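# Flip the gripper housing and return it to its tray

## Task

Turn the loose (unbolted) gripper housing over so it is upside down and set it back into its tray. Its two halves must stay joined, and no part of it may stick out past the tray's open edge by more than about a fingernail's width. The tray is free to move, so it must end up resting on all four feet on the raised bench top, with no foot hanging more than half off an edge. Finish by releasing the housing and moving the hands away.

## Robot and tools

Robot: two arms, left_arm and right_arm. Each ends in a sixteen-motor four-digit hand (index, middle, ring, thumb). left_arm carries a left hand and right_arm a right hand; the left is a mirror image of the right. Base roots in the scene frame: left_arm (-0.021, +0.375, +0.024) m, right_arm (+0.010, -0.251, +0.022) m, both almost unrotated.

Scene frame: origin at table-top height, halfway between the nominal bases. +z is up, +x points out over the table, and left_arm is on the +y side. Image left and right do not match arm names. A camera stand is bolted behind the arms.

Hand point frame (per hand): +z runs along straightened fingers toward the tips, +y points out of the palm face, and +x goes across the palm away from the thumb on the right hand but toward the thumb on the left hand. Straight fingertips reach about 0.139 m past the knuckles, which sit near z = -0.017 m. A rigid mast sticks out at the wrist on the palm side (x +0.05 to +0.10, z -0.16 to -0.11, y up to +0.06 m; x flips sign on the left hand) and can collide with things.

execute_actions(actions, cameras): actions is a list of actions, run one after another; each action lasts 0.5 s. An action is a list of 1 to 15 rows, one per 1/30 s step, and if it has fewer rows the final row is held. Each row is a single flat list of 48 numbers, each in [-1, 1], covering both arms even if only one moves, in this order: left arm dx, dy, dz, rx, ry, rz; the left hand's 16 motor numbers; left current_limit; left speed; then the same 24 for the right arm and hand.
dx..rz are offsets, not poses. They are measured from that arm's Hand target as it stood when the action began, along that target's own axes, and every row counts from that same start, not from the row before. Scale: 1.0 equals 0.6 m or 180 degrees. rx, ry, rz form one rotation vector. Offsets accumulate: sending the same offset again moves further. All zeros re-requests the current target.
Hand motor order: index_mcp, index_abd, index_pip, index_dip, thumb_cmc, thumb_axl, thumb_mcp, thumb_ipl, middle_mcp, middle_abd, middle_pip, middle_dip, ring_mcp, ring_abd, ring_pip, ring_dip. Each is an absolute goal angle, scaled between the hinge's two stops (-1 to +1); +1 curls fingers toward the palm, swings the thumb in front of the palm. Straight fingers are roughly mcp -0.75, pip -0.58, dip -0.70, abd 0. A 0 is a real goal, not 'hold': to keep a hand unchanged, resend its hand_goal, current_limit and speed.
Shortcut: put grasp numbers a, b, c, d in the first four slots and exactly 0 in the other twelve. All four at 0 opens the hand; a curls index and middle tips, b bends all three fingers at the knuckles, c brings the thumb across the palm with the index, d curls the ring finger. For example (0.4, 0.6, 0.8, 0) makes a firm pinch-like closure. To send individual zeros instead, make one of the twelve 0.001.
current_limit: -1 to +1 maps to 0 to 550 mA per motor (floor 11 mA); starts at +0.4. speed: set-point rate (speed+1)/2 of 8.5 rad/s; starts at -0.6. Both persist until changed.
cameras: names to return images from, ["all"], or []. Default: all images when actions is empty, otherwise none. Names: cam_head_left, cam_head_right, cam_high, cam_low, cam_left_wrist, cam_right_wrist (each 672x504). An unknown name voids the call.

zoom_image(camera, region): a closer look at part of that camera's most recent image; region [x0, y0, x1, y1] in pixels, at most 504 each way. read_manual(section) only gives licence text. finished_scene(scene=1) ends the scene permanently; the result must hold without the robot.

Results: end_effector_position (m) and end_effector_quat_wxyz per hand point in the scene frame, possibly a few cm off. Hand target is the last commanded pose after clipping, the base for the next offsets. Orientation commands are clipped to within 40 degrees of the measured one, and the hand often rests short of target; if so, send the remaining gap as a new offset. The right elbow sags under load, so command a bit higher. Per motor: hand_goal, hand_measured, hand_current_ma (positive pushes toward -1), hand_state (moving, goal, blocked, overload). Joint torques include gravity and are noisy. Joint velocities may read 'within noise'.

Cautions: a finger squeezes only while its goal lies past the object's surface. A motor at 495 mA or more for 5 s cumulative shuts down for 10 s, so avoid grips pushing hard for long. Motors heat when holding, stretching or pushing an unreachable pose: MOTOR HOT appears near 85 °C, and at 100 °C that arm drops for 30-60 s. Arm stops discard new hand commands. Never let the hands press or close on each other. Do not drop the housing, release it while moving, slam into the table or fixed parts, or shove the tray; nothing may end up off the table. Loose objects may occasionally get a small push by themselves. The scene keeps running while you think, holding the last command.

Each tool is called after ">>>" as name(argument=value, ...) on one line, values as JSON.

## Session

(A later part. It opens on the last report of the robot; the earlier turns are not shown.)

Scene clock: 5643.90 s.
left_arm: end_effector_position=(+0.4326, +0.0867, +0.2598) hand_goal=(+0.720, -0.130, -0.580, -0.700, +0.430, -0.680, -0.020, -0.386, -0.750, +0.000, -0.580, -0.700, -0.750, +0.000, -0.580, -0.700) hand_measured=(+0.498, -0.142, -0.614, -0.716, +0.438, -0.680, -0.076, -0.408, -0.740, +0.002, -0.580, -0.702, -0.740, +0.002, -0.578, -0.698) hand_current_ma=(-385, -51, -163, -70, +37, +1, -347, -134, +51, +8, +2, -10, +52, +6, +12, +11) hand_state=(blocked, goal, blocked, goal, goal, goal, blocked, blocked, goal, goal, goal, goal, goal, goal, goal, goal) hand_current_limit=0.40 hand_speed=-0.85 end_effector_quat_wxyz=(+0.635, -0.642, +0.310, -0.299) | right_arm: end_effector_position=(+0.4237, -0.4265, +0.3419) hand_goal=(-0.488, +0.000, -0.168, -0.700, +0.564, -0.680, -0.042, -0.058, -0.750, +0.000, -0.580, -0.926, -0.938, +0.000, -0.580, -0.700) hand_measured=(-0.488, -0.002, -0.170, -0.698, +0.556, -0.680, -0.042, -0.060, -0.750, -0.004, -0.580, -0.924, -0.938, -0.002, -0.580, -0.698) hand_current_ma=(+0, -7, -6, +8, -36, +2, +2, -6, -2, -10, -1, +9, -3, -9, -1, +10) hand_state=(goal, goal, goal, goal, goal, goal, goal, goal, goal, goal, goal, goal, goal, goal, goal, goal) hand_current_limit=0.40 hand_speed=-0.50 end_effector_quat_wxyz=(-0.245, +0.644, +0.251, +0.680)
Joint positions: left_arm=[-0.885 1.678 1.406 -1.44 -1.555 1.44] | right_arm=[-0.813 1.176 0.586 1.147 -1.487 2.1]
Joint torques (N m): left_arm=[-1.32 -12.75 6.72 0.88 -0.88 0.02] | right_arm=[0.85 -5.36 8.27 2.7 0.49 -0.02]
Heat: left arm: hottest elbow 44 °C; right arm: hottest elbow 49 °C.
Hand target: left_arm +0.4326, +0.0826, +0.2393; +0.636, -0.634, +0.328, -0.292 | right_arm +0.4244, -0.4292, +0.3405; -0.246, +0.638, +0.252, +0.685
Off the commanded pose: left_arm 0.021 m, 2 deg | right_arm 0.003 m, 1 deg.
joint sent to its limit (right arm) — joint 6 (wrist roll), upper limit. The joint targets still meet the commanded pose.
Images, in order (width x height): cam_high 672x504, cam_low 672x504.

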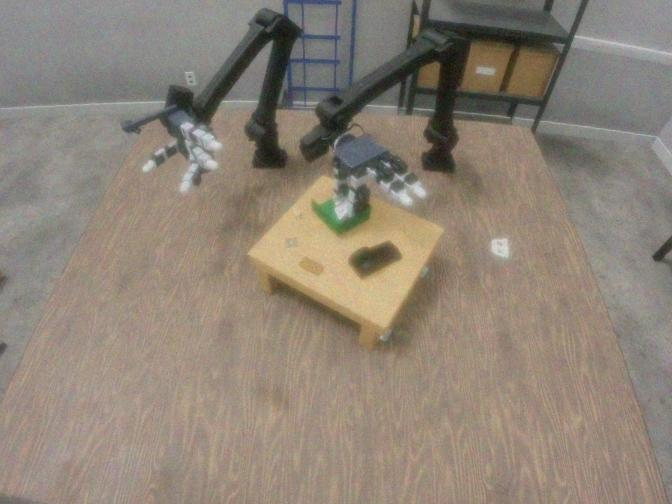

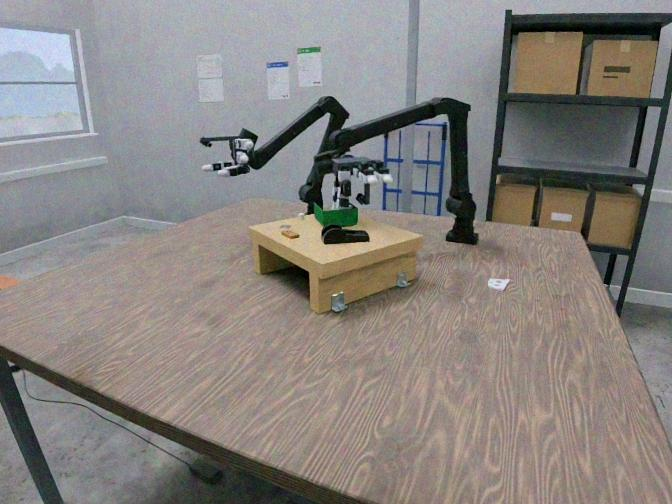

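>>> zoom_image(camera="cam_low", region=[318, 190, 364, 225])

>>> zoom_image(camera="cam_high", region=[325, 190, 365, 225])

>>> execute_actions(actions=[], cameras=["cam_head_left","cam_head_right","cam_left_wrist"])

>>> zoom_image(camera="cam_head_right", region=[260, 220, 360, 320])

>>> zoom_image(camera="cam_head_left", region=[260, 220, 360, 320])

Scaled by 10.957 from the camera's 672x504 image, which has a finer 960x720 frame.

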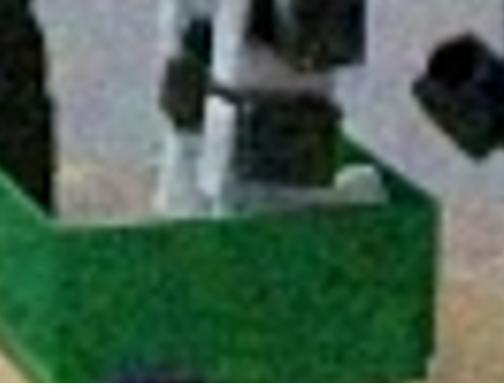

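Scaled by 12.600 from the camera's 672x504 image, which has a finer 960x720 frame.

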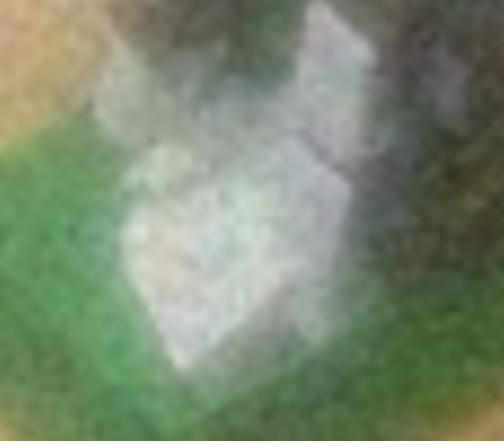

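Scene clock: 5650.87 s.
left_arm: end_effector_position=(+0.4326, +0.0867, +0.2598) hand_goal=(+0.720, -0.130, -0.580, -0.700, +0.430, -0.680, -0.020, -0.386, -0.750, +0.000, -0.580, -0.700, -0.750, +0.000, -0.580, -0.700) hand_measured=(+0.498, -0.142, -0.614, -0.716, +0.438, -0.680, -0.076, -0.408, -0.740, +0.002, -0.580, -0.702, -0.740, +0.002, -0.578, -0.698) hand_current_ma=(-385, -51, -163, -70, +37, +1, -347, -134, +51, +8, +2, -10, +52, +6, +12, +11) hand_state=(blocked, goal, blocked, goal, goal, goal, blocked, blocked, goal, goal, goal, goal, goal, goal, goal, goal) hand_current_limit=0.40 hand_speed=-0.85 end_effector_quat_wxyz=(+0.635, -0.642, +0.310, -0.299) | right_arm: end_effector_position=(+0.4237, -0.4265, +0.3419) hand_goal=(-0.488, +0.000, -0.168, -0.700, +0.564, -0.680, -0.042, -0.058, -0.750, +0.000, -0.580, -0.926, -0.938, +0.000, -0.580, -0.700) hand_measured=(-0.488, -0.002, -0.170, -0.698, +0.556, -0.680, -0.042, -0.060, -0.750, -0.004, -0.580, -0.924, -0.938, -0.002, -0.580, -0.698) hand_current_ma=(+0, -7, -6, +8, -36, +2, +2, -6, -2, -10, -1, +9, -3, -9, -1, +10) hand_state=(goal, goal, goal, goal, goal, goal, goal, goal, goal, goal, goal, goal, goal, goal, goal, goal) hand_current_limit=0.40 hand_speed=-0.50 end_effector_quat_wxyz=(-0.245, +0.644, +0.251, +0.680)
Joint positions: left_arm=[-0.885 1.678 1.406 -1.44 -1.555 1.44] | right_arm=[-0.813 1.176 0.586 1.147 -1.487 2.1]
Joint velocities: within noise
Joint torques (N m): left_arm=[-1.44 -12.98 6.76 0.83 -0.88 0.02] | right_arm=[1.26 -5.13 8.21 2.77 0.52 0]
Heat: left arm: hottest elbow 44 °C; right arm: hottest elbow 49 °C.
Hand target: left_arm +0.4326, +0.0826, +0.2393; +0.636, -0.634, +0.328, -0.292 | right_arm +0.4244, -0.4292, +0.3405; -0.246, +0.638, +0.252, +0.685
Off the commanded pose: left_arm 0.021 m, 2 deg | right_arm 0.003 m, 1 deg.
camera_calibration:
cam_left_wrist: T_world_to_cam=[[-0.501905, 0.586714, 0.635498, -0.0335537], [-0.277958, -0.805185, 0.523848, 0.0043999], [0.819042, 0.0862798, 0.567209, -0.386984], [0, 0, 0, 1]] pos_world=[0.301338, 0.0566181, 0.238519]
Images, in order (width x height): cam_head_left 672x504, cam_head_right 672x504, cam_left_wrist 672x504.

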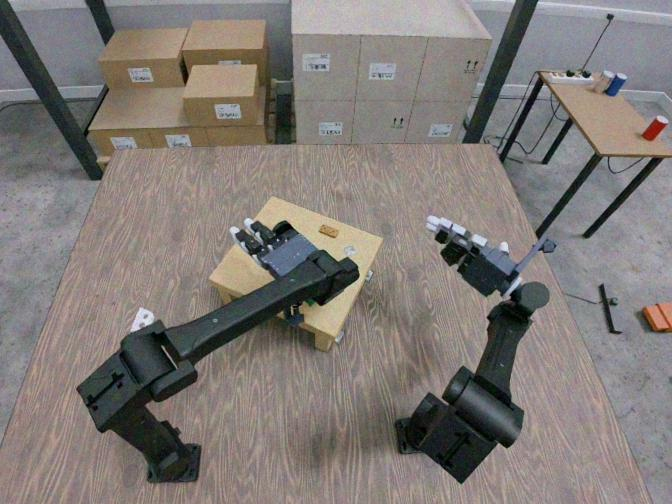

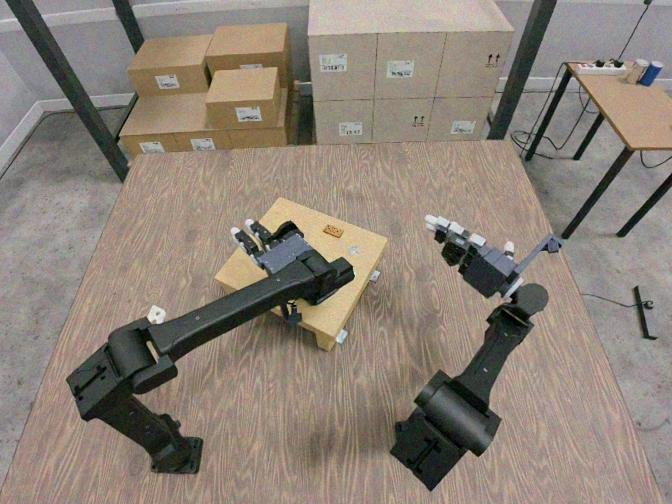

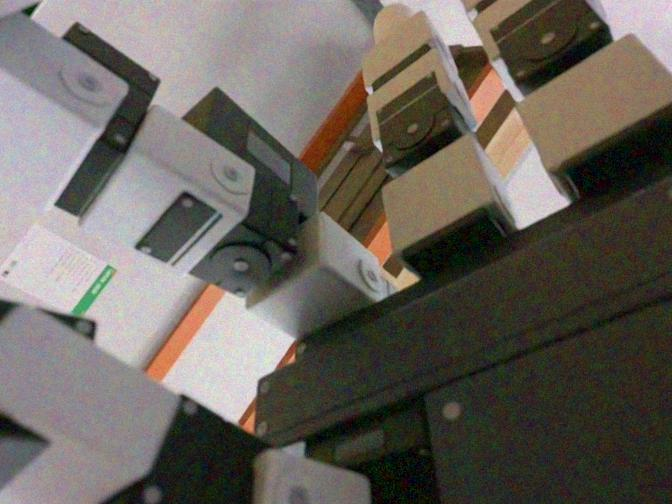

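Scaled by 5.040 from the camera's 672x504 image, which has a finer 960x720 frame.

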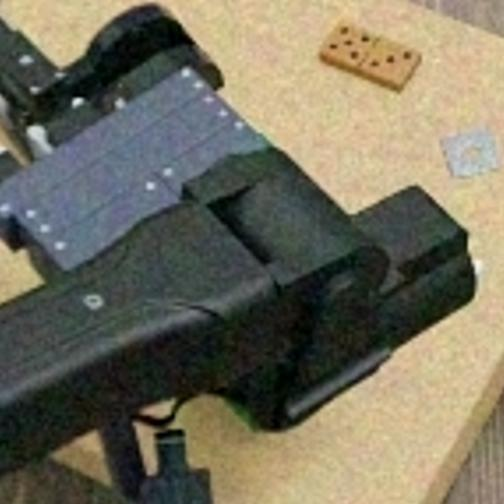

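Scaled by 5.040 from the camera's 672x504 image, which has a finer 960x720 frame.

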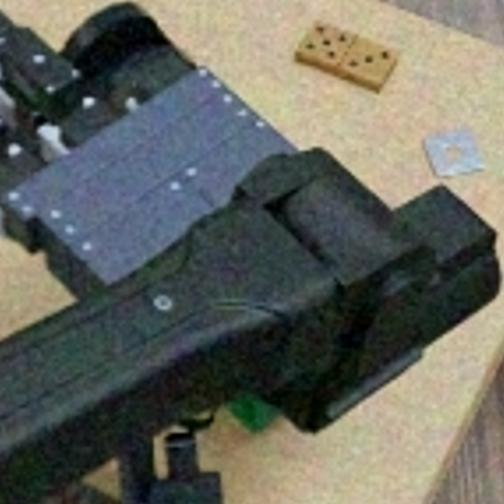

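>>> execute_actions(actions=[[[0,0.015,0,0,0,0,0.72,-0.13,-0.58,-0.70,0.43,-0.68,-0.02,-0.386,-0.75,0.001,-0.58,-0.70,-0.75,0.001,-0.58,-0.70,0.4,-0.85,0,0,0,0,0,0,0,0,0.75,0,0,0,0,0,0,0,0,0,0,0,0,0,0.4,-0.5]]], cameras=["cam_low","cam_high"])

>>> zoom_image(camera="cam_low", region=[318, 190, 364, 225])

>>> zoom_image(camera="cam_high", region=[300, 170, 390, 250])

Scene clock: 5677.23 s.
left_arm: end_effector_position=(+0.4331, +0.0859, +0.2523) hand_goal=(+0.720, -0.130, -0.580, -0.700, +0.430, -0.680, -0.020, -0.386, -0.750, +0.000, -0.580, -0.700, -0.750, +0.000, -0.580, -0.700) hand_measured=(+0.498, -0.146, -0.618, -0.716, +0.438, -0.680, -0.072, -0.408, -0.740, +0.002, -0.580, -0.702, -0.740, +0.002, -0.578, -0.698) hand_current_ma=(-385, -68, -177, -70, +37, +1, -330, -134, +51, +8, +2, -10, +52, +6, +12, +11) hand_state=(blocked, goal, blocked, goal, goal, goal, blocked, blocked, goal, goal, goal, goal, goal, goal, goal, goal) hand_current_limit=0.40 hand_speed=-0.85 end_effector_quat_wxyz=(+0.634, -0.642, +0.307, -0.302) | right_arm: end_effector_position=(+0.4237, -0.4265, +0.3419) hand_goal=(-0.488, +0.000, -0.168, -0.700, +0.564, -0.680, -0.042, -0.058, -0.750, +0.000, -0.580, -0.926, -0.938, +0.000, -0.580, -0.700) hand_measured=(-0.488, -0.002, -0.170, -0.698, +0.556, -0.680, -0.042, -0.060, -0.750, -0.004, -0.580, -0.924, -0.938, -0.002, -0.580, -0.698) hand_current_ma=(+0, -7, -6, +8, -36, +2, +2, -6, -2, -10, -1, +9, -3, -9, -1, +10) hand_state=(goal, goal, goal, goal, goal, goal, goal, goal, goal, goal, goal, goal, goal, goal, goal, goal) hand_current_limit=0.40 hand_speed=-0.50 end_effector_quat_wxyz=(-0.245, +0.644, +0.251, +0.680)
Joint positions: left_arm=[-0.885 1.682 1.39 -1.412 -1.557 1.438] | right_arm=[-0.813 1.176 0.586 1.147 -1.487 2.1]
Joint torques (N m): left_arm=[-1.2 -12.75 6.67 0.72 -0.86 0.05] | right_arm=[0.5 -5.25 8.09 2.69 0.45 0]
Heat: left arm: hottest elbow 42 °C; right arm: hottest elbow 49 °C.
Hand target: left_arm +0.4322, +0.0827, +0.2304; +0.636, -0.634, +0.328, -0.292 | right_arm +0.4244, -0.4292, +0.3405; -0.246, +0.638, +0.252, +0.685
Off the commanded pose: left_arm 0.022 m, 3 deg | right_arm 0.003 m, 1 deg.
joint sent to its limit (right arm) — joint 6 (wrist roll), upper limit. The joint targets still meet the commanded pose.
Images, in order (width x height): cam_high 672x504, cam_low 672x504.

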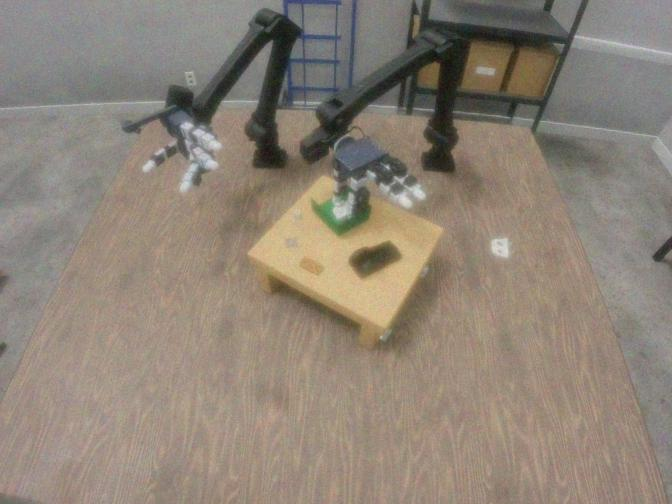

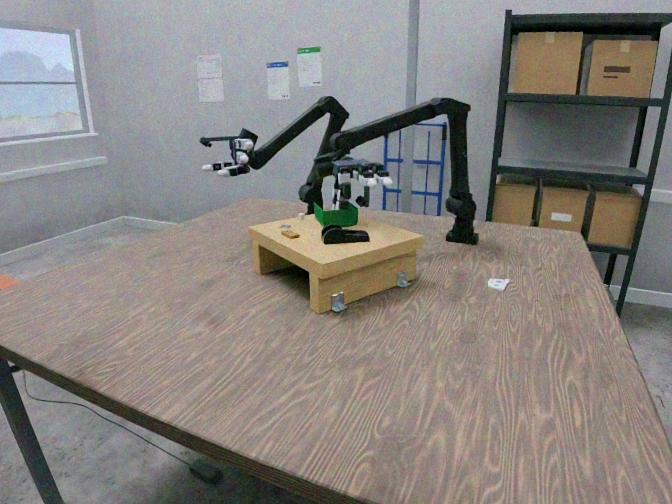

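Scaled by 10.957 from the camera's 672x504 image, which has a finer 960x720 frame.

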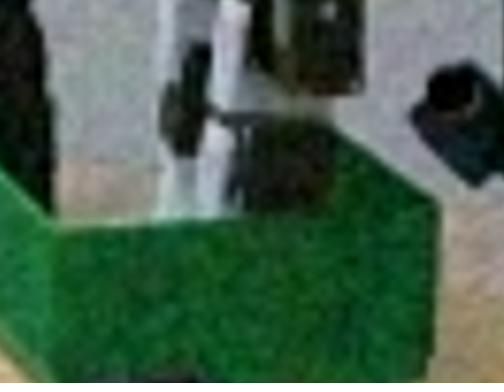

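Scaled by 5.600 from the camera's 672x504 image, which has a finer 960x720 frame.

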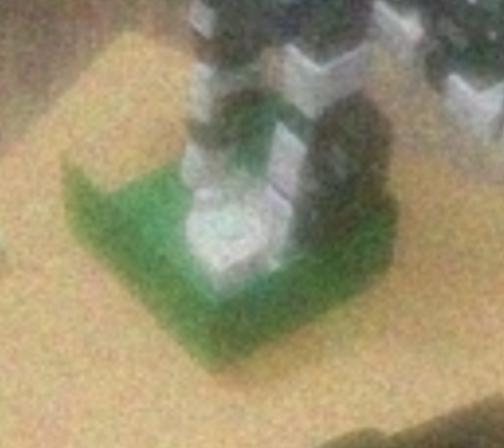

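>>> execute_actions(actions=[[[0,0.012,0,0,0,0,0.72,-0.13,-0.58,-0.70,0.43,-0.68,-0.02,-0.386,-0.75,0.001,-0.58,-0.70,-0.75,0.001,-0.58,-0.70,0.4,-0.85,0,0,0,0,0,0,0,0,0.75,0,0,0,0,0,0,0,0,0,0,0,0,0,0.4,-0.5]],[[0,0,0,0,0,0,0.5,-0.13,-0.58,-0.70,0.43,-0.68,-0.09,-0.386,-0.75,0.001,-0.58,-0.70,-0.75,0.001,-0.58,-0.70,0.2,-0.9,0,0,0,0,0,0,0,0,0.75,0,0,0,0,0,0,0,0,0,0,0,0,0,0.4,-0.5]]], cameras=["cam_low","cam_high"])

>>> zoom_image(camera="cam_low", region=[318, 190, 364, 225])

>>> zoom_image(camera="cam_high", region=[300, 170, 390, 250])

Scene clock: 5685.47 s.
left_arm: end_effector_position=(+0.4338, +0.0855, +0.2503) hand_goal=(+0.500, -0.130, -0.580, -0.700, +0.430, -0.680, -0.090, -0.386, -0.750, +0.000, -0.580, -0.700, -0.750, +0.000, -0.580, -0.700) hand_measured=(+0.484, -0.136, -0.610, -0.702, +0.436, -0.680, -0.090, -0.388, -0.740, +0.002, -0.580, -0.702, -0.740, +0.002, -0.578, -0.698) hand_current_ma=(-83, -20, -143, -11, +26, +1, -3, -11, +51, +8, +2, -10, +52, +6, +12, +11) hand_state=(goal, goal, blocked, goal, goal, goal, goal, goal, goal, goal, goal, goal, goal, goal, goal, goal) hand_current_limit=0.20 hand_speed=-0.90 end_effector_quat_wxyz=(+0.633, -0.643, +0.304, -0.306) | right_arm: end_effector_position=(+0.4237, -0.4265, +0.3419) hand_goal=(-0.488, +0.000, -0.168, -0.700, +0.564, -0.680, -0.042, -0.058, -0.750, +0.000, -0.580, -0.926, -0.938, +0.000, -0.580, -0.700) hand_measured=(-0.488, -0.002, -0.170, -0.698, +0.556, -0.680, -0.042, -0.060, -0.750, -0.004, -0.580, -0.924, -0.938, -0.002, -0.580, -0.698) hand_current_ma=(+0, -7, -6, +8, -36, +2, +2, -6, -2, -10, -1, +9, -3, -9, -1, +10) hand_state=(goal, goal, goal, goal, goal, goal, goal, goal, goal, goal, goal, goal, goal, goal, goal, goal) hand_current_limit=0.40 hand_speed=-0.50 end_effector_quat_wxyz=(-0.245, +0.644, +0.251, +0.680)
Joint positions: left_arm=[-0.885 1.682 1.383 -1.395 -1.56 1.438] | right_arm=[-0.813 1.176 0.586 1.147 -1.487 2.1]
Joint torques (N m): left_arm=[-1.32 -12.1 6.27 0.72 -0.71 0.03] | right_arm=[0.44 -5.01 8.38 2.86 0.5 0]
Heat: left arm: hottest elbow 41 °C; right arm: hottest elbow 49 °C.
Hand target: left_arm +0.4320, +0.0830, +0.2232; +0.636, -0.634, +0.328, -0.292 | right_arm +0.4244, -0.4292, +0.3405; -0.246, +0.638, +0.252, +0.685
Off the commanded pose: left_arm 0.027 m, 3 deg | right_arm 0.003 m, 1 deg.
joint sent to its limit (right arm) — joint 6 (wrist roll), upper limit. The joint targets still meet the commanded pose.
Images, in order (width x height): cam_high 672x504, cam_low 672x504.

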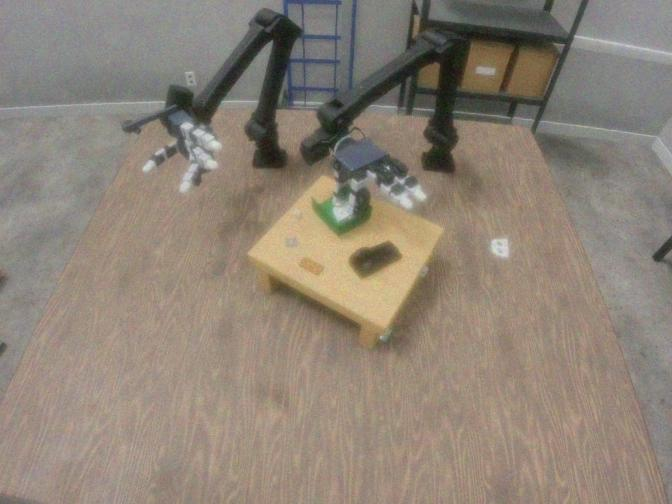

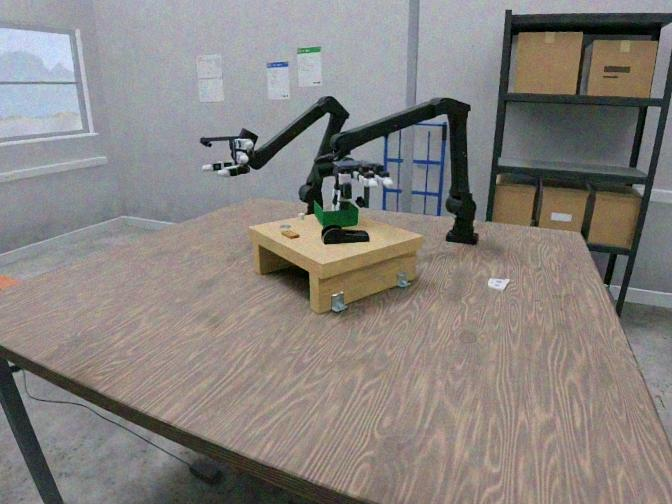

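Scaled by 10.957 from the camera's 672x504 image, which has a finer 960x720 frame.

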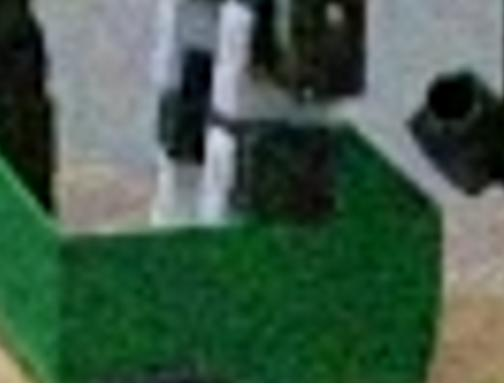

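Scaled by 5.600 from the camera's 672x504 image, which has a finer 960x720 frame.

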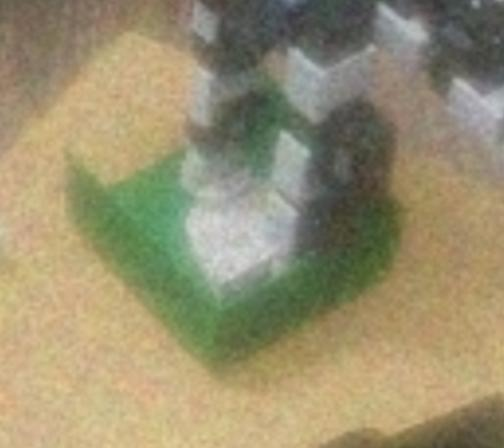

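>>> execute_actions(actions=[[[0,-0.012,0,0,0,0,0.44,-0.13,-0.58,-0.70,0.43,-0.68,-0.13,-0.386,-0.75,0.001,-0.58,-0.70,-0.75,0.001,-0.58,-0.70,0.2,-0.9,0,0,0,0,0,0,0,0,0.75,0,0,0,0,0,0,0,0,0,0,0,0,0,0.4,-0.5]],[[0,-0.012,0,0,0,0,0.40,-0.13,-0.58,-0.70,0.43,-0.68,-0.18,-0.386,-0.75,0.001,-0.58,-0.70,-0.75,0.001,-0.58,-0.70,0.2,-0.9,0,0,0,0,0,0,0,0,0.75,0,0,0,0,0,0,0,0,0,0,0,0,0,0.4,-0.5]]], cameras=["cam_low","cam_high"])

>>> zoom_image(camera="cam_high", region=[300, 170, 390, 250])

Scene clock: 5695.03 s.
left_arm: end_effector_position=(+0.4338, +0.0855, +0.2503) hand_goal=(+0.400, -0.130, -0.580, -0.700, +0.430, -0.680, -0.180, -0.386, -0.750, +0.000, -0.580, -0.700, -0.750, +0.000, -0.580, -0.700) hand_measured=(+0.412, -0.126, -0.582, -0.700, +0.432, -0.680, -0.174, -0.384, -0.740, +0.002, -0.580, -0.702, -0.740, +0.002, -0.578, -0.698) hand_current_ma=(+58, +17, -7, +2, +9, +1, +34, +14, +51, +8, +2, -10, +52, +6, +12, +11) hand_state=(goal, goal, goal, goal, goal, goal, goal, goal, goal, goal, goal, goal, goal, goal, goal, goal) hand_current_limit=0.20 hand_speed=-0.90 end_effector_quat_wxyz=(+0.633, -0.643, +0.304, -0.306) | right_arm: end_effector_position=(+0.4237, -0.4265, +0.3419) hand_goal=(-0.488, +0.000, -0.168, -0.700, +0.564, -0.680, -0.042, -0.058, -0.750, +0.000, -0.580, -0.926, -0.938, +0.000, -0.580, -0.700) hand_measured=(-0.488, -0.002, -0.170, -0.698, +0.556, -0.680, -0.042, -0.060, -0.750, -0.004, -0.580, -0.924, -0.938, -0.002, -0.580, -0.698) hand_current_ma=(+0, -7, -6, +8, -36, +2, +2, -6, -2, -10, -1, +9, -3, -9, -1, +10) hand_state=(goal, goal, goal, goal, goal, goal, goal, goal, goal, goal, goal, goal, goal, goal, goal, goal) hand_current_limit=0.40 hand_speed=-0.50 end_effector_quat_wxyz=(-0.245, +0.644, +0.251, +0.680)
Joint positions: left_arm=[-0.885 1.682 1.383 -1.395 -1.56 1.438] | right_arm=[-0.813 1.176 0.586 1.147 -1.487 2.1]
Joint torques (N m): left_arm=[-1.03 -13.22 8.05 0.06 -0.74 0.18] | right_arm=[0.32 -4.72 8.24 2.62 0.46 -0.01]
Heat: left arm: hottest elbow 41 °C; right arm: hottest elbow 49 °C.
Hand target: left_arm +0.4326, +0.0827, +0.2376; +0.636, -0.634, +0.328, -0.292 | right_arm +0.4244, -0.4292, +0.3405; -0.246, +0.638, +0.252, +0.685
Off the commanded pose: left_arm 0.013 m, 3 deg | right_arm 0.003 m, 1 deg.
joint sent to its limit (right arm) — joint 6 (wrist roll), upper limit. The joint targets still meet the commanded pose.
Images, in order (width x height): cam_high 672x504, cam_low 672x504.

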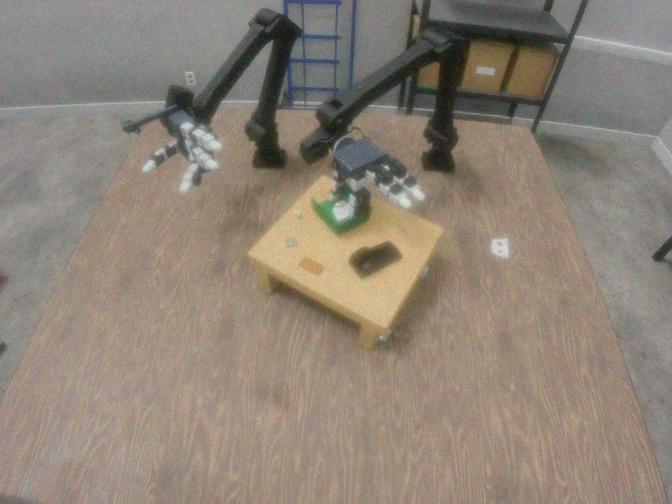

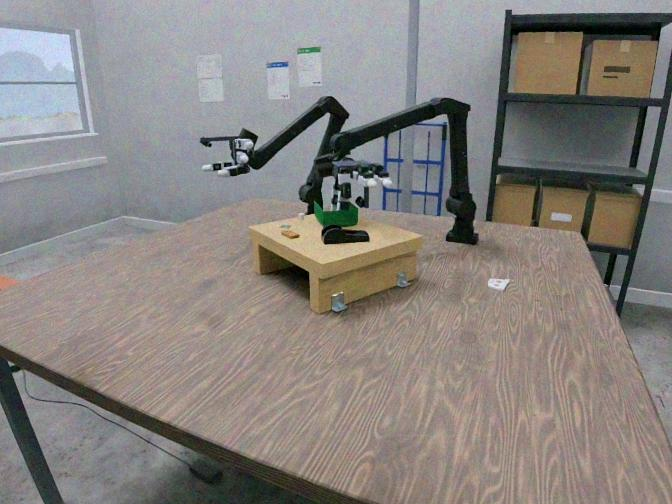

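Scaled by 5.600 from the camera's 672x504 image, which has a finer 960x720 frame.

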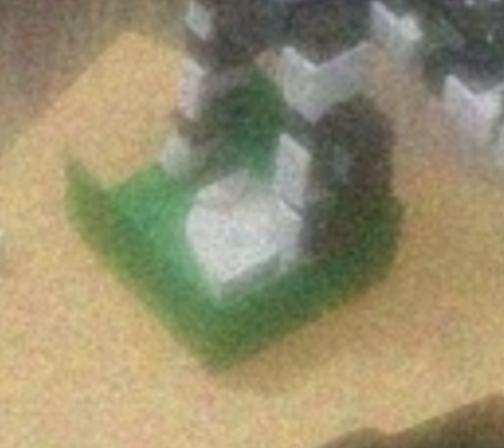

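>>> execute_actions(actions=[[[0,-0.03,0,0,0,0,0.42,-0.13,-0.58,-0.70,0.43,-0.68,-0.18,-0.386,-0.75,0.001,-0.58,-0.70,-0.75,0.001,-0.58,-0.70,0.2,-0.9,0,0,0,0,0,0,0,0,0.75,0,0,0,0,0,0,0,0,0,0,0,0,0,0.4,-0.5]],[[0,-0.04,0,0,0,0,0.42,-0.13,-0.58,-0.70,0.43,-0.68,-0.18,-0.386,-0.75,0.001,-0.58,-0.70,-0.75,0.001,-0.58,-0.70,0.2,-0.9,0,0,0,0,0,0,0,0,0.75,0,0,0,0,0,0,0,0,0,0,0,0,0,0.4,-0.5]],[[0,-0.04,0,0,0,0,0.42,-0.13,-0.58,-0.70,0.43,-0.68,-0.18,-0.386,-0.75,0.001,-0.58,-0.70,-0.75,0.001,-0.58,-0.70,0.2,-0.9,0,0,0,0,0,0,0,0,0.75,0,0,0,0,0,0,0,0,0,0,0,0,0,0.4,-0.5]],[[0,-0.05,0,0,0,0,0.42,-0.13,-0.58,-0.70,0.43,-0.68,-0.18,-0.386,-0.75,0.001,-0.58,-0.70,-0.75,0.001,-0.58,-0.70,0.2,-0.9,0,0,0,0,0,0,0,0,0.75,0,0,0,0,0,0,0,0,0,0,0,0,0,0.4,-0.5]],[[-0.047,-0.03,0.0483,0,-0.0167,0,0.42,-0.13,-0.58,-0.70,0.43,-0.68,-0.18,-0.386,-0.75,0.001,-0.58,-0.70,-0.75,0.001,-0.58,-0.70,0.2,-0.9,0,0,0,0,0,0,0,0,0.75,0,0,0,0,0,0,0,0,0,0,0,0,0,0.4,-0.5]],[[-0.0477,0,0.0457,0,-0.0167,0,0.42,-0.13,-0.58,-0.70,0.43,-0.68,-0.18,-0.386,-0.75,0.001,-0.58,-0.70,-0.75,0.001,-0.58,-0.70,0.2,-0.9,0,0,0,0,0,0,0,0,0.75,0,0,0,0,0,0,0,0,0,0,0,0,0,0.4,-0.5]],[[-0.0475,0,0.043,0,-0.0167,0,0.42,-0.13,-0.58,-0.70,0.43,-0.68,-0.18,-0.386,-0.75,0.001,-0.58,-0.70,-0.75,0.001,-0.58,-0.70,0.2,-0.9,0,0,0,0,0,0,0,0,0.75,0,0,0,0,0,0,0,0,0,0,0,0,0,0.4,-0.5]],[[-0.0477,0,0.0398,0,-0.0167,0,0.42,-0.13,-0.58,-0.70,0.43,-0.68,-0.18,-0.386,-0.75,0.001,-0.58,-0.70,-0.75,0.001,-0.58,-0.70,0.2,-0.9,0,0,0,0,0,0,0,0,0.75,0,0,0,0,0,0,0,0,0,0,0,0,0,0.4,-0.5]],[[-0.0477,0,0.0398,0,-0.0167,0,0.42,-0.13,-0.58,-0.70,0.43,-0.68,-0.18,-0.386,-0.75,0.001,-0.58,-0.70,-0.75,0.001,-0.58,-0.70,0.2,-0.9,0,0,0,0,0,0,0,0,0.75,0,0,0,0,0,0,0,0,0,0,0,0,0,0.4,-0.5]]], cameras=["cam_head_left","cam_head_right"])

>>> zoom_image(camera="cam_head_left", region=[270, 230, 350, 320])

>>> zoom_image(camera="cam_head_right", region=[270, 230, 350, 320])

Scene clock: 5717.77 s.
left_arm: end_effector_position=(+0.4348, +0.2676, +0.3509) hand_goal=(+0.420, -0.130, -0.580, -0.700, +0.430, -0.680, -0.180, -0.386, -0.750, +0.000, -0.580, -0.700, -0.750, +0.000, -0.580, -0.700) hand_measured=(+0.422, -0.132, -0.580, -0.700, +0.432, -0.680, -0.178, -0.384, -0.740, +0.002, -0.580, -0.702, -0.740, +0.002, -0.578, -0.698) hand_current_ma=(+6, -9, -3, +2, +7, +1, +7, +13, +51, +8, +2, -10, +52, +6, +12, +11) hand_state=(goal, goal, goal, goal, goal, goal, goal, goal, goal, goal, goal, goal, goal, goal, goal, goal) hand_current_limit=0.20 hand_speed=-0.90 end_effector_quat_wxyz=(+0.676, -0.673, +0.231, -0.192) | right_arm: end_effector_position=(+0.4237, -0.4265, +0.3419) hand_goal=(-0.488, +0.000, -0.168, -0.700, +0.564, -0.680, -0.042, -0.058, -0.750, +0.000, -0.580, -0.926, -0.938, +0.000, -0.580, -0.700) hand_measured=(-0.488, -0.002, -0.170, -0.698, +0.556, -0.680, -0.042, -0.060, -0.750, -0.004, -0.580, -0.924, -0.938, -0.002, -0.580, -0.698) hand_current_ma=(+0, -7, -6, +8, -36, +2, +2, -6, -2, -10, -1, +9, -3, -9, -1, +10) hand_state=(goal, goal, goal, goal, goal, goal, goal, goal, goal, goal, goal, goal, goal, goal, goal, goal) hand_current_limit=0.40 hand_speed=-0.50 end_effector_quat_wxyz=(-0.245, +0.644, +0.251, +0.680)
Joint positions: left_arm=[-0.6 1.433 1.366 -1.518 -1.558 1.61] | right_arm=[-0.813 1.176 0.586 1.147 -1.487 2.1]
Joint torques (N m): left_arm=[-0.73 -13.51 7.82 0.51 -1.44 0.13] | right_arm=[0.44 -5.13 8.38 2.58 0.48 -0.01]
Heat: left arm: hottest elbow 42 °C; right arm: hottest elbow 49 °C.
Hand target: left_arm +0.4327, +0.2715, +0.3563; +0.674, -0.667, +0.242, -0.207 | right_arm +0.4244, -0.4292, +0.3405; -0.246, +0.638, +0.252, +0.685
Off the commanded pose: left_arm 0.007 m, 2 deg | right_arm 0.003 m, 1 deg.
joint sent to its limit (right arm) — joint 6 (wrist roll), upper limit. The joint targets still meet the commanded pose.
Images, in order (width x height): cam_head_left 672x504, cam_head_right 672x504.

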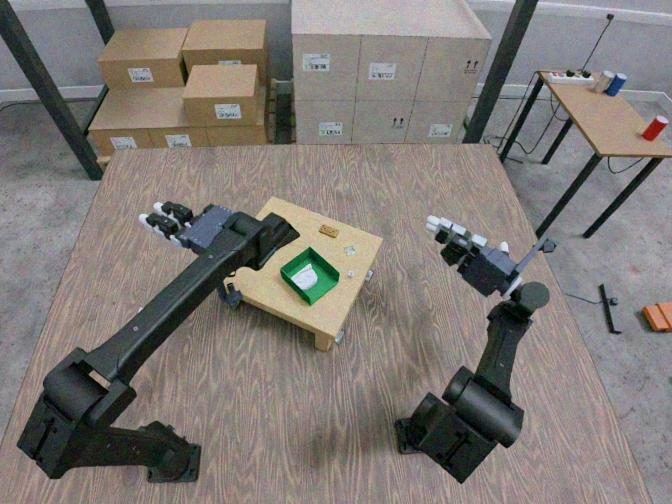

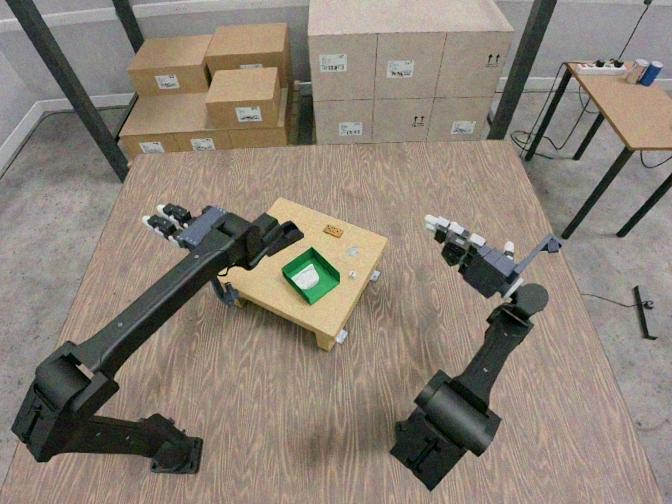

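Scaled by 5.600 from the camera's 672x504 image, which has a finer 960x720 frame.

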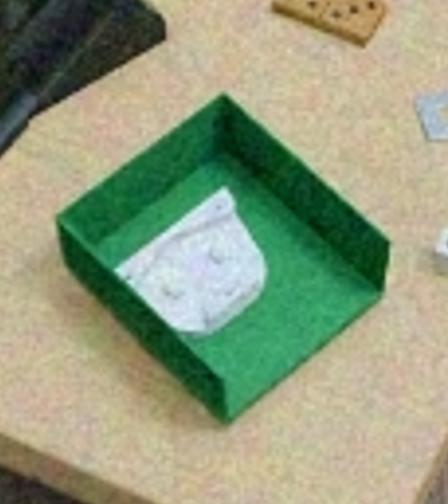

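Scaled by 5.600 from the camera's 672x504 image, which has a finer 960x720 frame.

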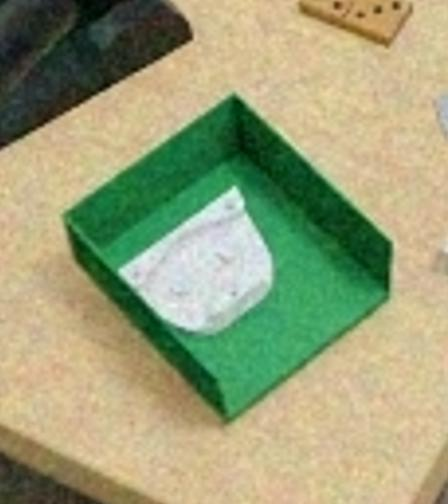

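>>> execute_actions(actions=[[[-0.032,0,0.0774,0,-0.0333,0,-0.75,0.08,-0.58,-0.70,0.97,-0.68,-0.35,-0.386,-0.75,-0.08,-0.58,-0.70,0.30,0.001,-0.58,-0.70,0.4,-0.7,0,0,0,0,0,0,0,0,0.75,0,0,0,0,0,0,0,0,0,0,0,0,0,0.4,-0.5]],[[-0.032,0,0.0774,0,-0.0333,0,-0.75,0.08,-0.58,-0.70,0.97,-0.68,-0.35,-0.386,-0.75,-0.08,-0.58,-0.70,0.30,0.001,-0.58,-0.70,0.4,-0.7,0,0,0,0,0,0,0,0,0.75,0,0,0,0,0,0,0,0,0,0,0,0,0,0.4,-0.5]],[[-0.032,0,0.0774,0,-0.0333,0,-0.75,0.08,-0.58,-0.70,0.97,-0.68,-0.35,-0.386,-0.75,-0.08,-0.58,-0.70,0.30,0.001,-0.58,-0.70,0.4,-0.7,0,0,0,0,0,0,0,0,0.75,0,0,0,0,0,0,0,0,0,0,0,0,0,0.4,-0.5]],[[-0.032,0,0.0774,0,-0.0333,0,-0.75,0.08,-0.58,-0.70,0.97,-0.68,-0.35,-0.386,-0.75,-0.08,-0.58,-0.70,0.30,0.001,-0.58,-0.70,0.4,-0.7,0,0,0,0,0,0,0,0,0.75,0,0,0,0,0,0,0,0,0,0,0,0,0,0.4,-0.5]],[[-0.032,0,0.0774,0,-0.0333,0,-0.75,0.08,-0.58,-0.70,0.97,-0.68,-0.35,-0.386,-0.75,-0.08,-0.58,-0.70,0.30,0.001,-0.58,-0.70,0.4,-0.7,0,0,0,0,0,0,0,0,0.75,0,0,0,0,0,0,0,0,0,0,0,0,0,0.4,-0.5]],[[-0.032,0,0.0774,0,-0.0333,0,-0.75,0.08,-0.58,-0.70,0.97,-0.68,-0.35,-0.386,-0.75,-0.08,-0.58,-0.70,0.30,0.001,-0.58,-0.70,0.4,-0.7,0,0,0,0,0,0,0,0,0.75,0,0,0,0,0,0,0,0,0,0,0,0,0,0.4,-0.5]],[[-0.032,0,0.0774,0,-0.0333,0,-0.75,0.08,-0.58,-0.70,0.97,-0.68,-0.35,-0.386,-0.75,-0.08,-0.58,-0.70,0.30,0.001,-0.58,-0.70,0.4,-0.7,0,0,0,0,0,0,0,0,0.75,0,0,0,0,0,0,0,0,0,0,0,0,0,0.4,-0.5]],[[-0.032,0,0.0774,0,-0.0333,0,-0.75,0.08,-0.58,-0.70,0.97,-0.68,-0.35,-0.386,-0.75,-0.08,-0.58,-0.70,0.30,0.001,-0.58,-0.70,0.4,-0.7,0,0,0,0,0,0,0,0,0.75,0,0,0,0,0,0,0,0,0,0,0,0,0,0.4,-0.5]],[[-0.032,0,0.0774,0,-0.0333,0,-0.75,0.08,-0.58,-0.70,0.97,-0.68,-0.35,-0.386,-0.75,-0.08,-0.58,-0.70,0.30,0.001,-0.58,-0.70,0.4,-0.7,0,0,0,0,0,0,0,0,0.75,0,0,0,0,0,0,0,0,0,0,0,0,0,0.4,-0.5]]], cameras=["cam_head_left"])

Scene clock: 5813.20 s.
left_arm: end_effector_position=(+0.3488, +0.6977, +0.3591) hand_goal=(-0.750, +0.080, -0.580, -0.700, +0.970, -0.680, -0.350, -0.386, -0.750, -0.080, -0.580, -0.700, +0.300, +0.000, -0.580, -0.700) hand_measured=(-0.730, +0.076, -0.580, -0.700, +0.960, -0.680, -0.348, -0.384, -0.740, -0.078, -0.580, -0.702, +0.304, +0.002, -0.578, -0.698) hand_current_ma=(+104, -13, +0, +2, -46, +1, +9, +12, +51, +7, +2, -10, +20, +6, +12, +11) hand_state=(blocked, goal, goal, goal, goal, goal, goal, goal, goal, goal, goal, goal, goal, goal, goal, goal) hand_current_limit=0.40 hand_speed=-0.70 end_effector_quat_wxyz=(+0.692, -0.699, -0.113, +0.139) | right_arm: end_effector_position=(+0.4237, -0.4265, +0.3419) hand_goal=(-0.488, +0.000, -0.168, -0.700, +0.564, -0.680, -0.042, -0.058, -0.750, +0.000, -0.580, -0.926, -0.938, +0.000, -0.580, -0.700) hand_measured=(-0.488, -0.002, -0.170, -0.698, +0.556, -0.680, -0.042, -0.060, -0.750, -0.004, -0.580, -0.924, -0.938, -0.002, -0.580, -0.698) hand_current_ma=(+0, -7, -6, +8, -36, +2, +2, -6, -2, -10, -1, +9, -3, -9, -1, +10) hand_state=(goal, goal, goal, goal, goal, goal, goal, goal, goal, goal, goal, goal, goal, goal, goal, goal) hand_current_limit=0.40 hand_speed=-0.50 end_effector_quat_wxyz=(-0.245, +0.644, +0.251, +0.680)
Joint positions: left_arm=[0.366 1.487 1.44 -1.518 -1.567 1.615] | right_arm=[-0.813 1.176 0.586 1.147 -1.487 2.1]
Joint torques (N m): left_arm=[-0.97 -11.22 11.71 0.43 -1.4 0.2] | right_arm=[1.38 -5.3 8.46 2.77 0.5 0.02]
Heat: left arm: hottest elbow 42 °C; right arm: hottest elbow 49 °C.
Hand target: left_arm +0.3615, +0.7015, +0.3701; +0.710, -0.688, -0.090, +0.118 | right_arm +0.4244, -0.4292, +0.3405; -0.246, +0.638, +0.252, +0.685
Off the commanded pose: left_arm 0.017 m, 4 deg | right_arm 0.003 m, 1 deg.
joint sent to its limit (left arm) — joint 5 (wrist yaw), lower limit. The joint targets are off in orientation, not in position.
joint sent to its limit (right arm) — joint 6 (wrist roll), upper limit. The joint targets still meet the commanded pose.
Images, in order (width x height): cam_head_left 672x504.

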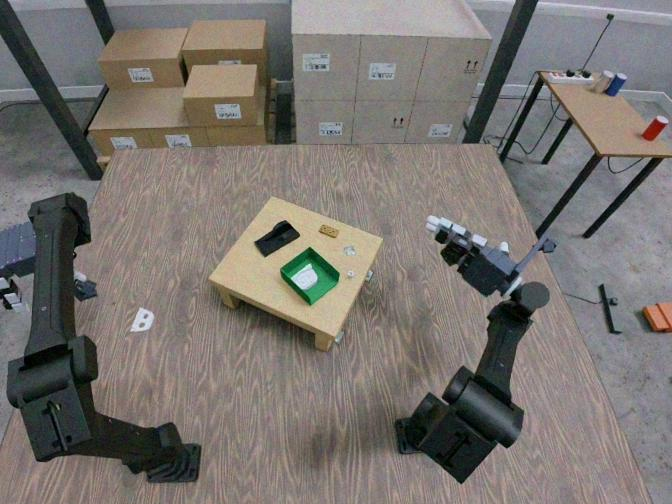

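>>> zoom_image(camera="cam_head_left", region=[115, 295, 170, 345])

>>> execute_actions(actions=[[[0,0.1257,-0.1097,-0.1667,0,0,-0.75,0.08,-0.58,-0.70,0.97,-0.68,-0.35,-0.386,-0.75,-0.08,-0.58,-0.70,0.30,0.001,-0.58,-0.70,0.4,-0.7,0,0,0,0,0,0,0,0,0.75,0,0,0,0,0,0,0,0,0,0,0,0,0,0.4,-0.5]],[[0,0.1257,-0.1097,-0.1667,0,0,-0.75,0.08,-0.58,-0.70,0.97,-0.68,-0.35,-0.386,-0.75,-0.08,-0.58,-0.70,0.30,0.001,-0.58,-0.70,0.4,-0.7,0,0,0,0,0,0,0,0,0.75,0,0,0,0,0,0,0,0,0,0,0,0,0,0.4,-0.5]],[[0,0.1257,-0.1097,-0.1667,0,0,-0.75,0.08,-0.58,-0.70,0.97,-0.68,-0.35,-0.386,-0.75,-0.08,-0.58,-0.70,0.30,0.001,-0.58,-0.70,0.4,-0.7,0,0,0,0,0,0,0,0,0.75,0,0,0,0,0,0,0,0,0,0,0,0,0,0.4,-0.5]]], cameras=["cam_left_wrist","cam_head_left"])

Scaled by 9.164 from the camera's 672x504 image, which has a finer 960x720 frame.

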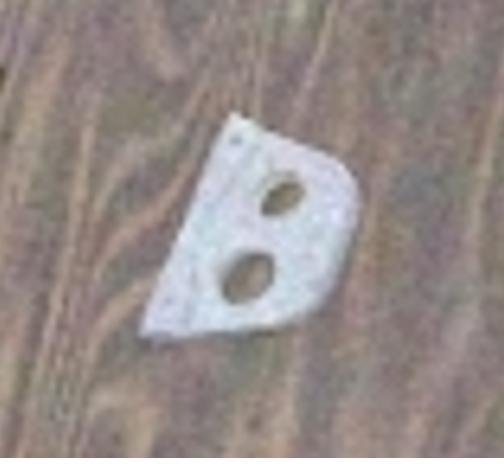

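Scene clock: 5825.00 s.
left_arm: end_effector_position=(+0.4242, +0.4530, +0.2703) hand_goal=(-0.750, +0.080, -0.580, -0.700, +0.970, -0.680, -0.350, -0.386, -0.750, -0.080, -0.580, -0.700, +0.300, +0.000, -0.580, -0.700) hand_measured=(-0.746, +0.078, -0.580, -0.700, +0.966, -0.680, -0.346, -0.384, -0.746, -0.078, -0.580, -0.702, +0.290, +0.002, -0.580, -0.698) hand_current_ma=(+16, -11, +1, +2, -17, +1, +18, +12, +18, +7, +2, -9, -47, +5, -3, +9) hand_state=(goal, goal, goal, goal, goal, goal, goal, goal, goal, goal, goal, goal, goal, goal, goal, goal) hand_current_limit=0.40 hand_speed=-0.70 end_effector_quat_wxyz=(-0.019, +0.990, +0.140, -0.025) | right_arm: end_effector_position=(+0.4237, -0.4265, +0.3419) hand_goal=(-0.488, +0.000, -0.168, -0.700, +0.564, -0.680, -0.042, -0.058, -0.750, +0.000, -0.580, -0.926, -0.938, +0.000, -0.580, -0.700) hand_measured=(-0.488, -0.002, -0.170, -0.698, +0.556, -0.680, -0.042, -0.060, -0.750, -0.004, -0.580, -0.924, -0.938, -0.002, -0.580, -0.698) hand_current_ma=(+0, -7, -6, +8, -36, +2, +2, -6, -2, -10, -1, +9, -3, -9, -1, +10) hand_state=(goal, goal, goal, goal, goal, goal, goal, goal, goal, goal, goal, goal, goal, goal, goal, goal) hand_current_limit=0.40 hand_speed=-0.50 end_effector_quat_wxyz=(-0.245, +0.644, +0.251, +0.680)
Joint positions: left_arm=[0.356 1.484 1.445 -1.573 -0.047 1.638] | right_arm=[-0.813 1.176 0.586 1.147 -1.487 2.1]
Joint torques (N m): left_arm=[-0.44 -11.16 9.59 0.34 0.32 -0.08] | right_arm=[0.5 -4.78 8.27 2.66 0.49 0.02]
Heat: left arm: hottest elbow 43 °C; right arm: hottest elbow 49 °C.
Hand target: left_arm +0.4328, +0.4562, +0.2723; -0.015, +0.989, +0.147, -0.020 | right_arm +0.4244, -0.4292, +0.3405; -0.246, +0.638, +0.252, +0.685
Off the commanded pose: left_arm 0.009 m, 1 deg | right_arm 0.003 m, 1 deg.
joint sent to its limit (right arm) — joint 6 (wrist roll), upper limit. The joint targets still meet the commanded pose.
camera_calibration:
cam_left_wrist: T_world_to_cam=[[-0.918054, 0.385372, 0.0930871, 0.155089], [0.325359, 0.598192, 0.73233, -0.656555], [0.226535, 0.702605, -0.674557, -0.109868], [0, 0, 0, 1]] pos_world=[0.380885, 0.410173, 0.392266]
Images, in order (width x height): cam_head_left 672x504, cam_left_wrist 672x504.

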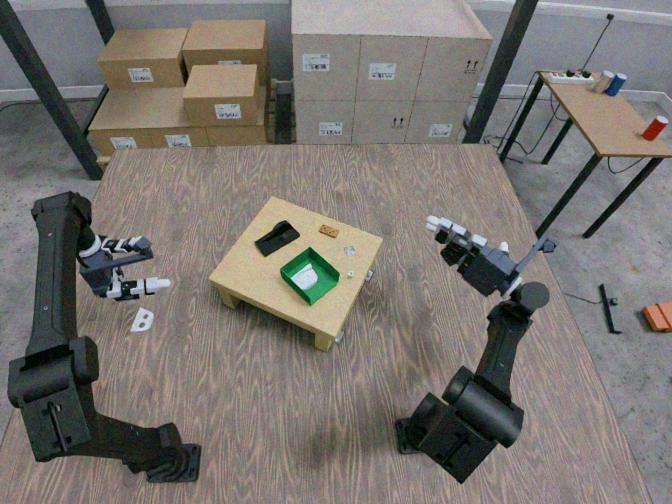

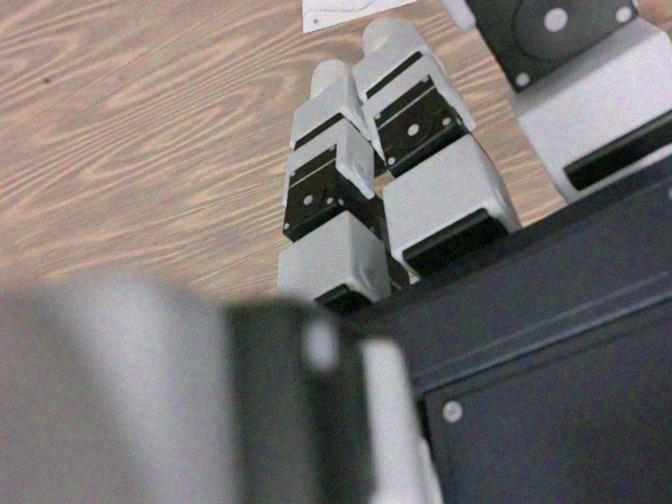

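>>> execute_actions(actions=[[[-0.04,-0.012,0.05,0,0,0.061,-0.75,0.08,-0.58,-0.70,0.97,-0.68,-0.35,-0.386,-0.75,-0.08,-0.58,-0.70,0.30,0.001,-0.58,-0.70,0.4,-0.7,0,0,0,0,0,0,0,0,0.75,0,0,0,0,0,0,0,0,0,0,0,0,0,0.4,-0.5]],[[-0.0407,-0.0036,0.07,0,0,0.061,-0.75,0.08,-0.58,-0.70,0.97,-0.68,-0.35,-0.386,-0.75,-0.08,-0.58,-0.70,0.30,0.001,-0.58,-0.70,0.4,-0.7,0,0,0,0,0,0,0,0,0.75,0,0,0,0,0,0,0,0,0,0,0,0,0,0.4,-0.5]]], cameras=["cam_left_wrist"])

Scene clock: 5854.10 s.
left_arm: end_effector_position=(+0.3785, +0.4550, +0.2039) hand_goal=(-0.750, +0.080, -0.580, -0.700, +0.970, -0.680, -0.350, -0.386, -0.750, -0.080, -0.580, -0.700, +0.300, +0.000, -0.580, -0.700) hand_measured=(-0.746, +0.078, -0.580, -0.700, +0.968, -0.680, -0.346, -0.384, -0.746, -0.078, -0.580, -0.702, +0.290, +0.002, -0.580, -0.698) hand_current_ma=(+16, -11, +1, +2, -13, +1, +18, +12, +18, +7, +2, -9, -47, +5, -3, +9) hand_state=(goal, goal, goal, goal, goal, goal, goal, goal, goal, goal, goal, goal, goal, goal, goal, goal) hand_current_limit=0.40 hand_speed=-0.70 end_effector_quat_wxyz=(-0.013, +0.999, -0.036, -0.031) | right_arm: end_effector_position=(+0.4237, -0.4265, +0.3419) hand_goal=(-0.488, +0.000, -0.168, -0.700, +0.564, -0.680, -0.042, -0.058, -0.750, +0.000, -0.580, -0.926, -0.938, +0.000, -0.580, -0.700) hand_measured=(-0.488, -0.002, -0.170, -0.698, +0.556, -0.680, -0.042, -0.060, -0.750, -0.004, -0.580, -0.924, -0.938, -0.002, -0.580, -0.698) hand_current_ma=(+0, -7, -6, +8, -36, +2, +2, -6, -2, -10, -1, +9, -3, -9, -1, +10) hand_state=(goal, goal, goal, goal, goal, goal, goal, goal, goal, goal, goal, goal, goal, goal, goal, goal) hand_current_limit=0.40 hand_speed=-0.50 end_effector_quat_wxyz=(-0.245, +0.644, +0.251, +0.680)
Joint positions: left_arm=[0.399 1.482 1.262 -1.397 -0.049 2.034] | right_arm=[-0.813 1.176 0.586 1.147 -1.487 2.1]
Joint torques (N m): left_arm=[-0.03 -11.93 7.5 0.9 0.28 0.2] | right_arm=[0.91 -5.25 8.42 2.66 0.45 0.05]
Heat: left arm: hottest elbow 44 °C; right arm: hottest elbow 49 °C.
Hand target: left_arm +0.3801, +0.4574, +0.2024; -0.011, +0.999, -0.044, -0.023 | right_arm +0.4244, -0.4292, +0.3405; -0.246, +0.638, +0.252, +0.685
Off the commanded pose: left_arm 0.003 m, 1 deg | right_arm 0.003 m, 1 deg.
joint sent to its limit (right arm) — joint 6 (wrist roll), upper limit. The joint targets still meet the commanded pose.
camera_calibration:
cam_left_wrist: T_world_to_cam=[[-0.727, 0.680267, 0.0933097, -0.0879901], [0.525212, 0.463392, 0.713737, -0.604754], [0.442293, 0.567894, -0.694171, -0.162035], [0, 0, 0, 1]] pos_world=[0.325322, 0.432114, 0.327365]
Images, in order (width x height): cam_left_wrist 672x504.

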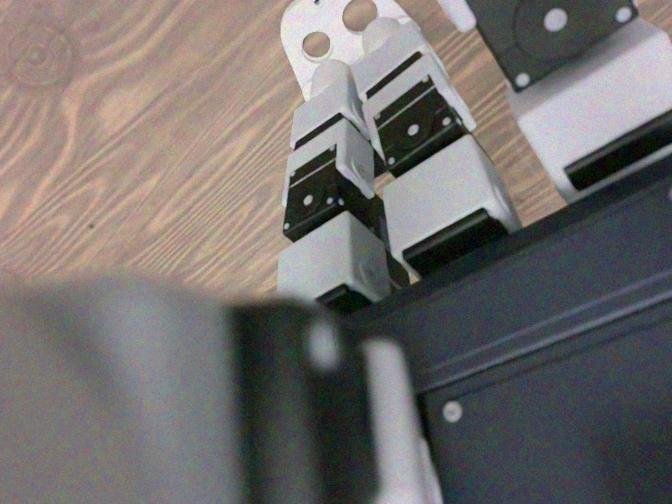

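>>> execute_actions(actions=[[[0.028,-0.0173,0.065,0,0,0.01,-0.75,0.08,-0.58,-0.70,0.97,-0.68,-0.35,-0.386,-0.75,-0.08,-0.58,-0.70,0.30,0.001,-0.58,-0.70,0.4,-0.7,0,0,0,0,0,0,0,0,0.75,0,0,0,0,0,0,0,0,0,0,0,0,0,0.4,-0.5]]], cameras=["cam_left_wrist"])

>>> zoom_image(camera="cam_left_wrist", region=[250, 0, 450, 150])

Scene clock: 5886.50 s.
left_arm: end_effector_position=(+0.3928, +0.4643, +0.1673) hand_goal=(-0.750, +0.080, -0.580, -0.700, +0.970, -0.680, -0.350, -0.386, -0.750, -0.080, -0.580, -0.700, +0.300, +0.000, -0.580, -0.700) hand_measured=(-0.746, +0.078, -0.580, -0.700, +0.968, -0.680, -0.346, -0.384, -0.746, -0.078, -0.580, -0.702, +0.290, +0.002, -0.580, -0.698) hand_current_ma=(+16, -11, +1, +2, -13, +1, +18, +12, +18, +7, +2, -9, -47, +5, -3, +9) hand_state=(goal, goal, goal, goal, goal, goal, goal, goal, goal, goal, goal, goal, goal, goal, goal, goal) hand_current_limit=0.40 hand_speed=-0.70 end_effector_quat_wxyz=(-0.014, +0.998, -0.052, -0.028) | right_arm: end_effector_position=(+0.4237, -0.4265, +0.3419) hand_goal=(-0.488, +0.000, -0.168, -0.700, +0.564, -0.680, -0.042, -0.058, -0.750, +0.000, -0.580, -0.926, -0.938, +0.000, -0.580, -0.700) hand_measured=(-0.488, -0.002, -0.170, -0.698, +0.556, -0.680, -0.042, -0.060, -0.750, -0.004, -0.580, -0.924, -0.938, -0.002, -0.580, -0.698) hand_current_ma=(+0, -7, -6, +8, -36, +2, +2, -6, -2, -10, -1, +9, -3, -9, -1, +10) hand_state=(goal, goal, goal, goal, goal, goal, goal, goal, goal, goal, goal, goal, goal, goal, goal, goal) hand_current_limit=0.40 hand_speed=-0.50 end_effector_quat_wxyz=(-0.245, +0.644, +0.251, +0.680)
Joint positions: left_arm=[0.404 1.552 1.243 -1.3 -0.049 2.072] | right_arm=[-0.813 1.176 0.586 1.147 -1.487 2.1]
Joint torques (N m): left_arm=[-0.38 -12.22 7.73 0.87 0.29 0.2] | right_arm=[0.73 -4.66 8.21 2.59 0.48 -0.01]
Heat: left arm: hottest elbow 42 °C; right arm: hottest elbow 49 °C.
Hand target: left_arm +0.3960, +0.4672, +0.1630; -0.011, +0.998, -0.059, -0.023 | right_arm +0.4244, -0.4292, +0.3405; -0.246, +0.638, +0.252, +0.685
Off the commanded pose: left_arm 0.006 m, 1 deg | right_arm 0.003 m, 1 deg.
joint sent to its limit (right arm) — joint 6 (wrist roll), upper limit. The joint targets still meet the commanded pose.
camera_calibration:
cam_left_wrist: T_world_to_cam=[[-0.704911, 0.70357, 0.0899383, -0.0993988], [0.536466, 0.445896, 0.716506, -0.587203], [0.46401, 0.553322, -0.691758, -0.20124], [0, 0, 0, 1]] pos_world=[0.338324, 0.443116, 0.290465]
Images, in order (width x height): cam_left_wrist 672x504.

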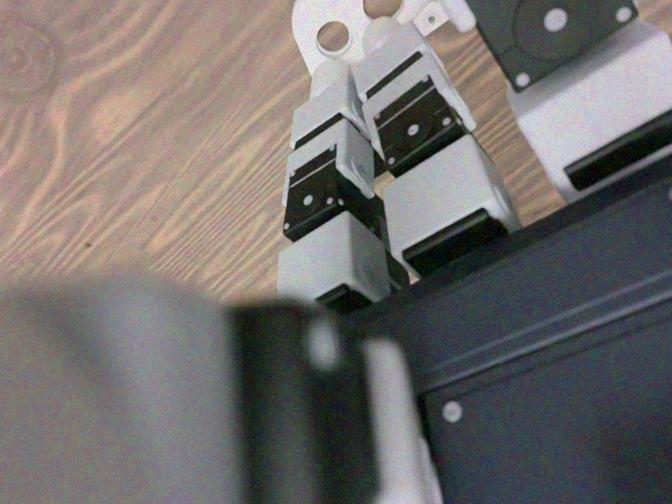

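Scaled by 2.520 from the camera's 672x504 image, which has a finer 960x720 frame.

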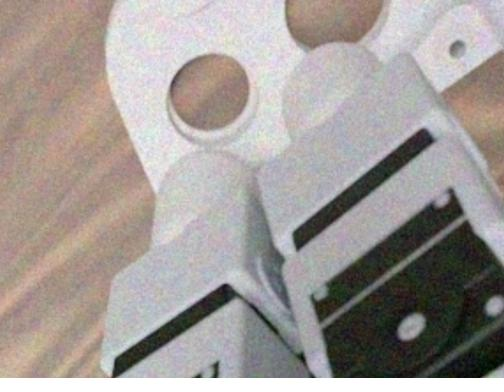

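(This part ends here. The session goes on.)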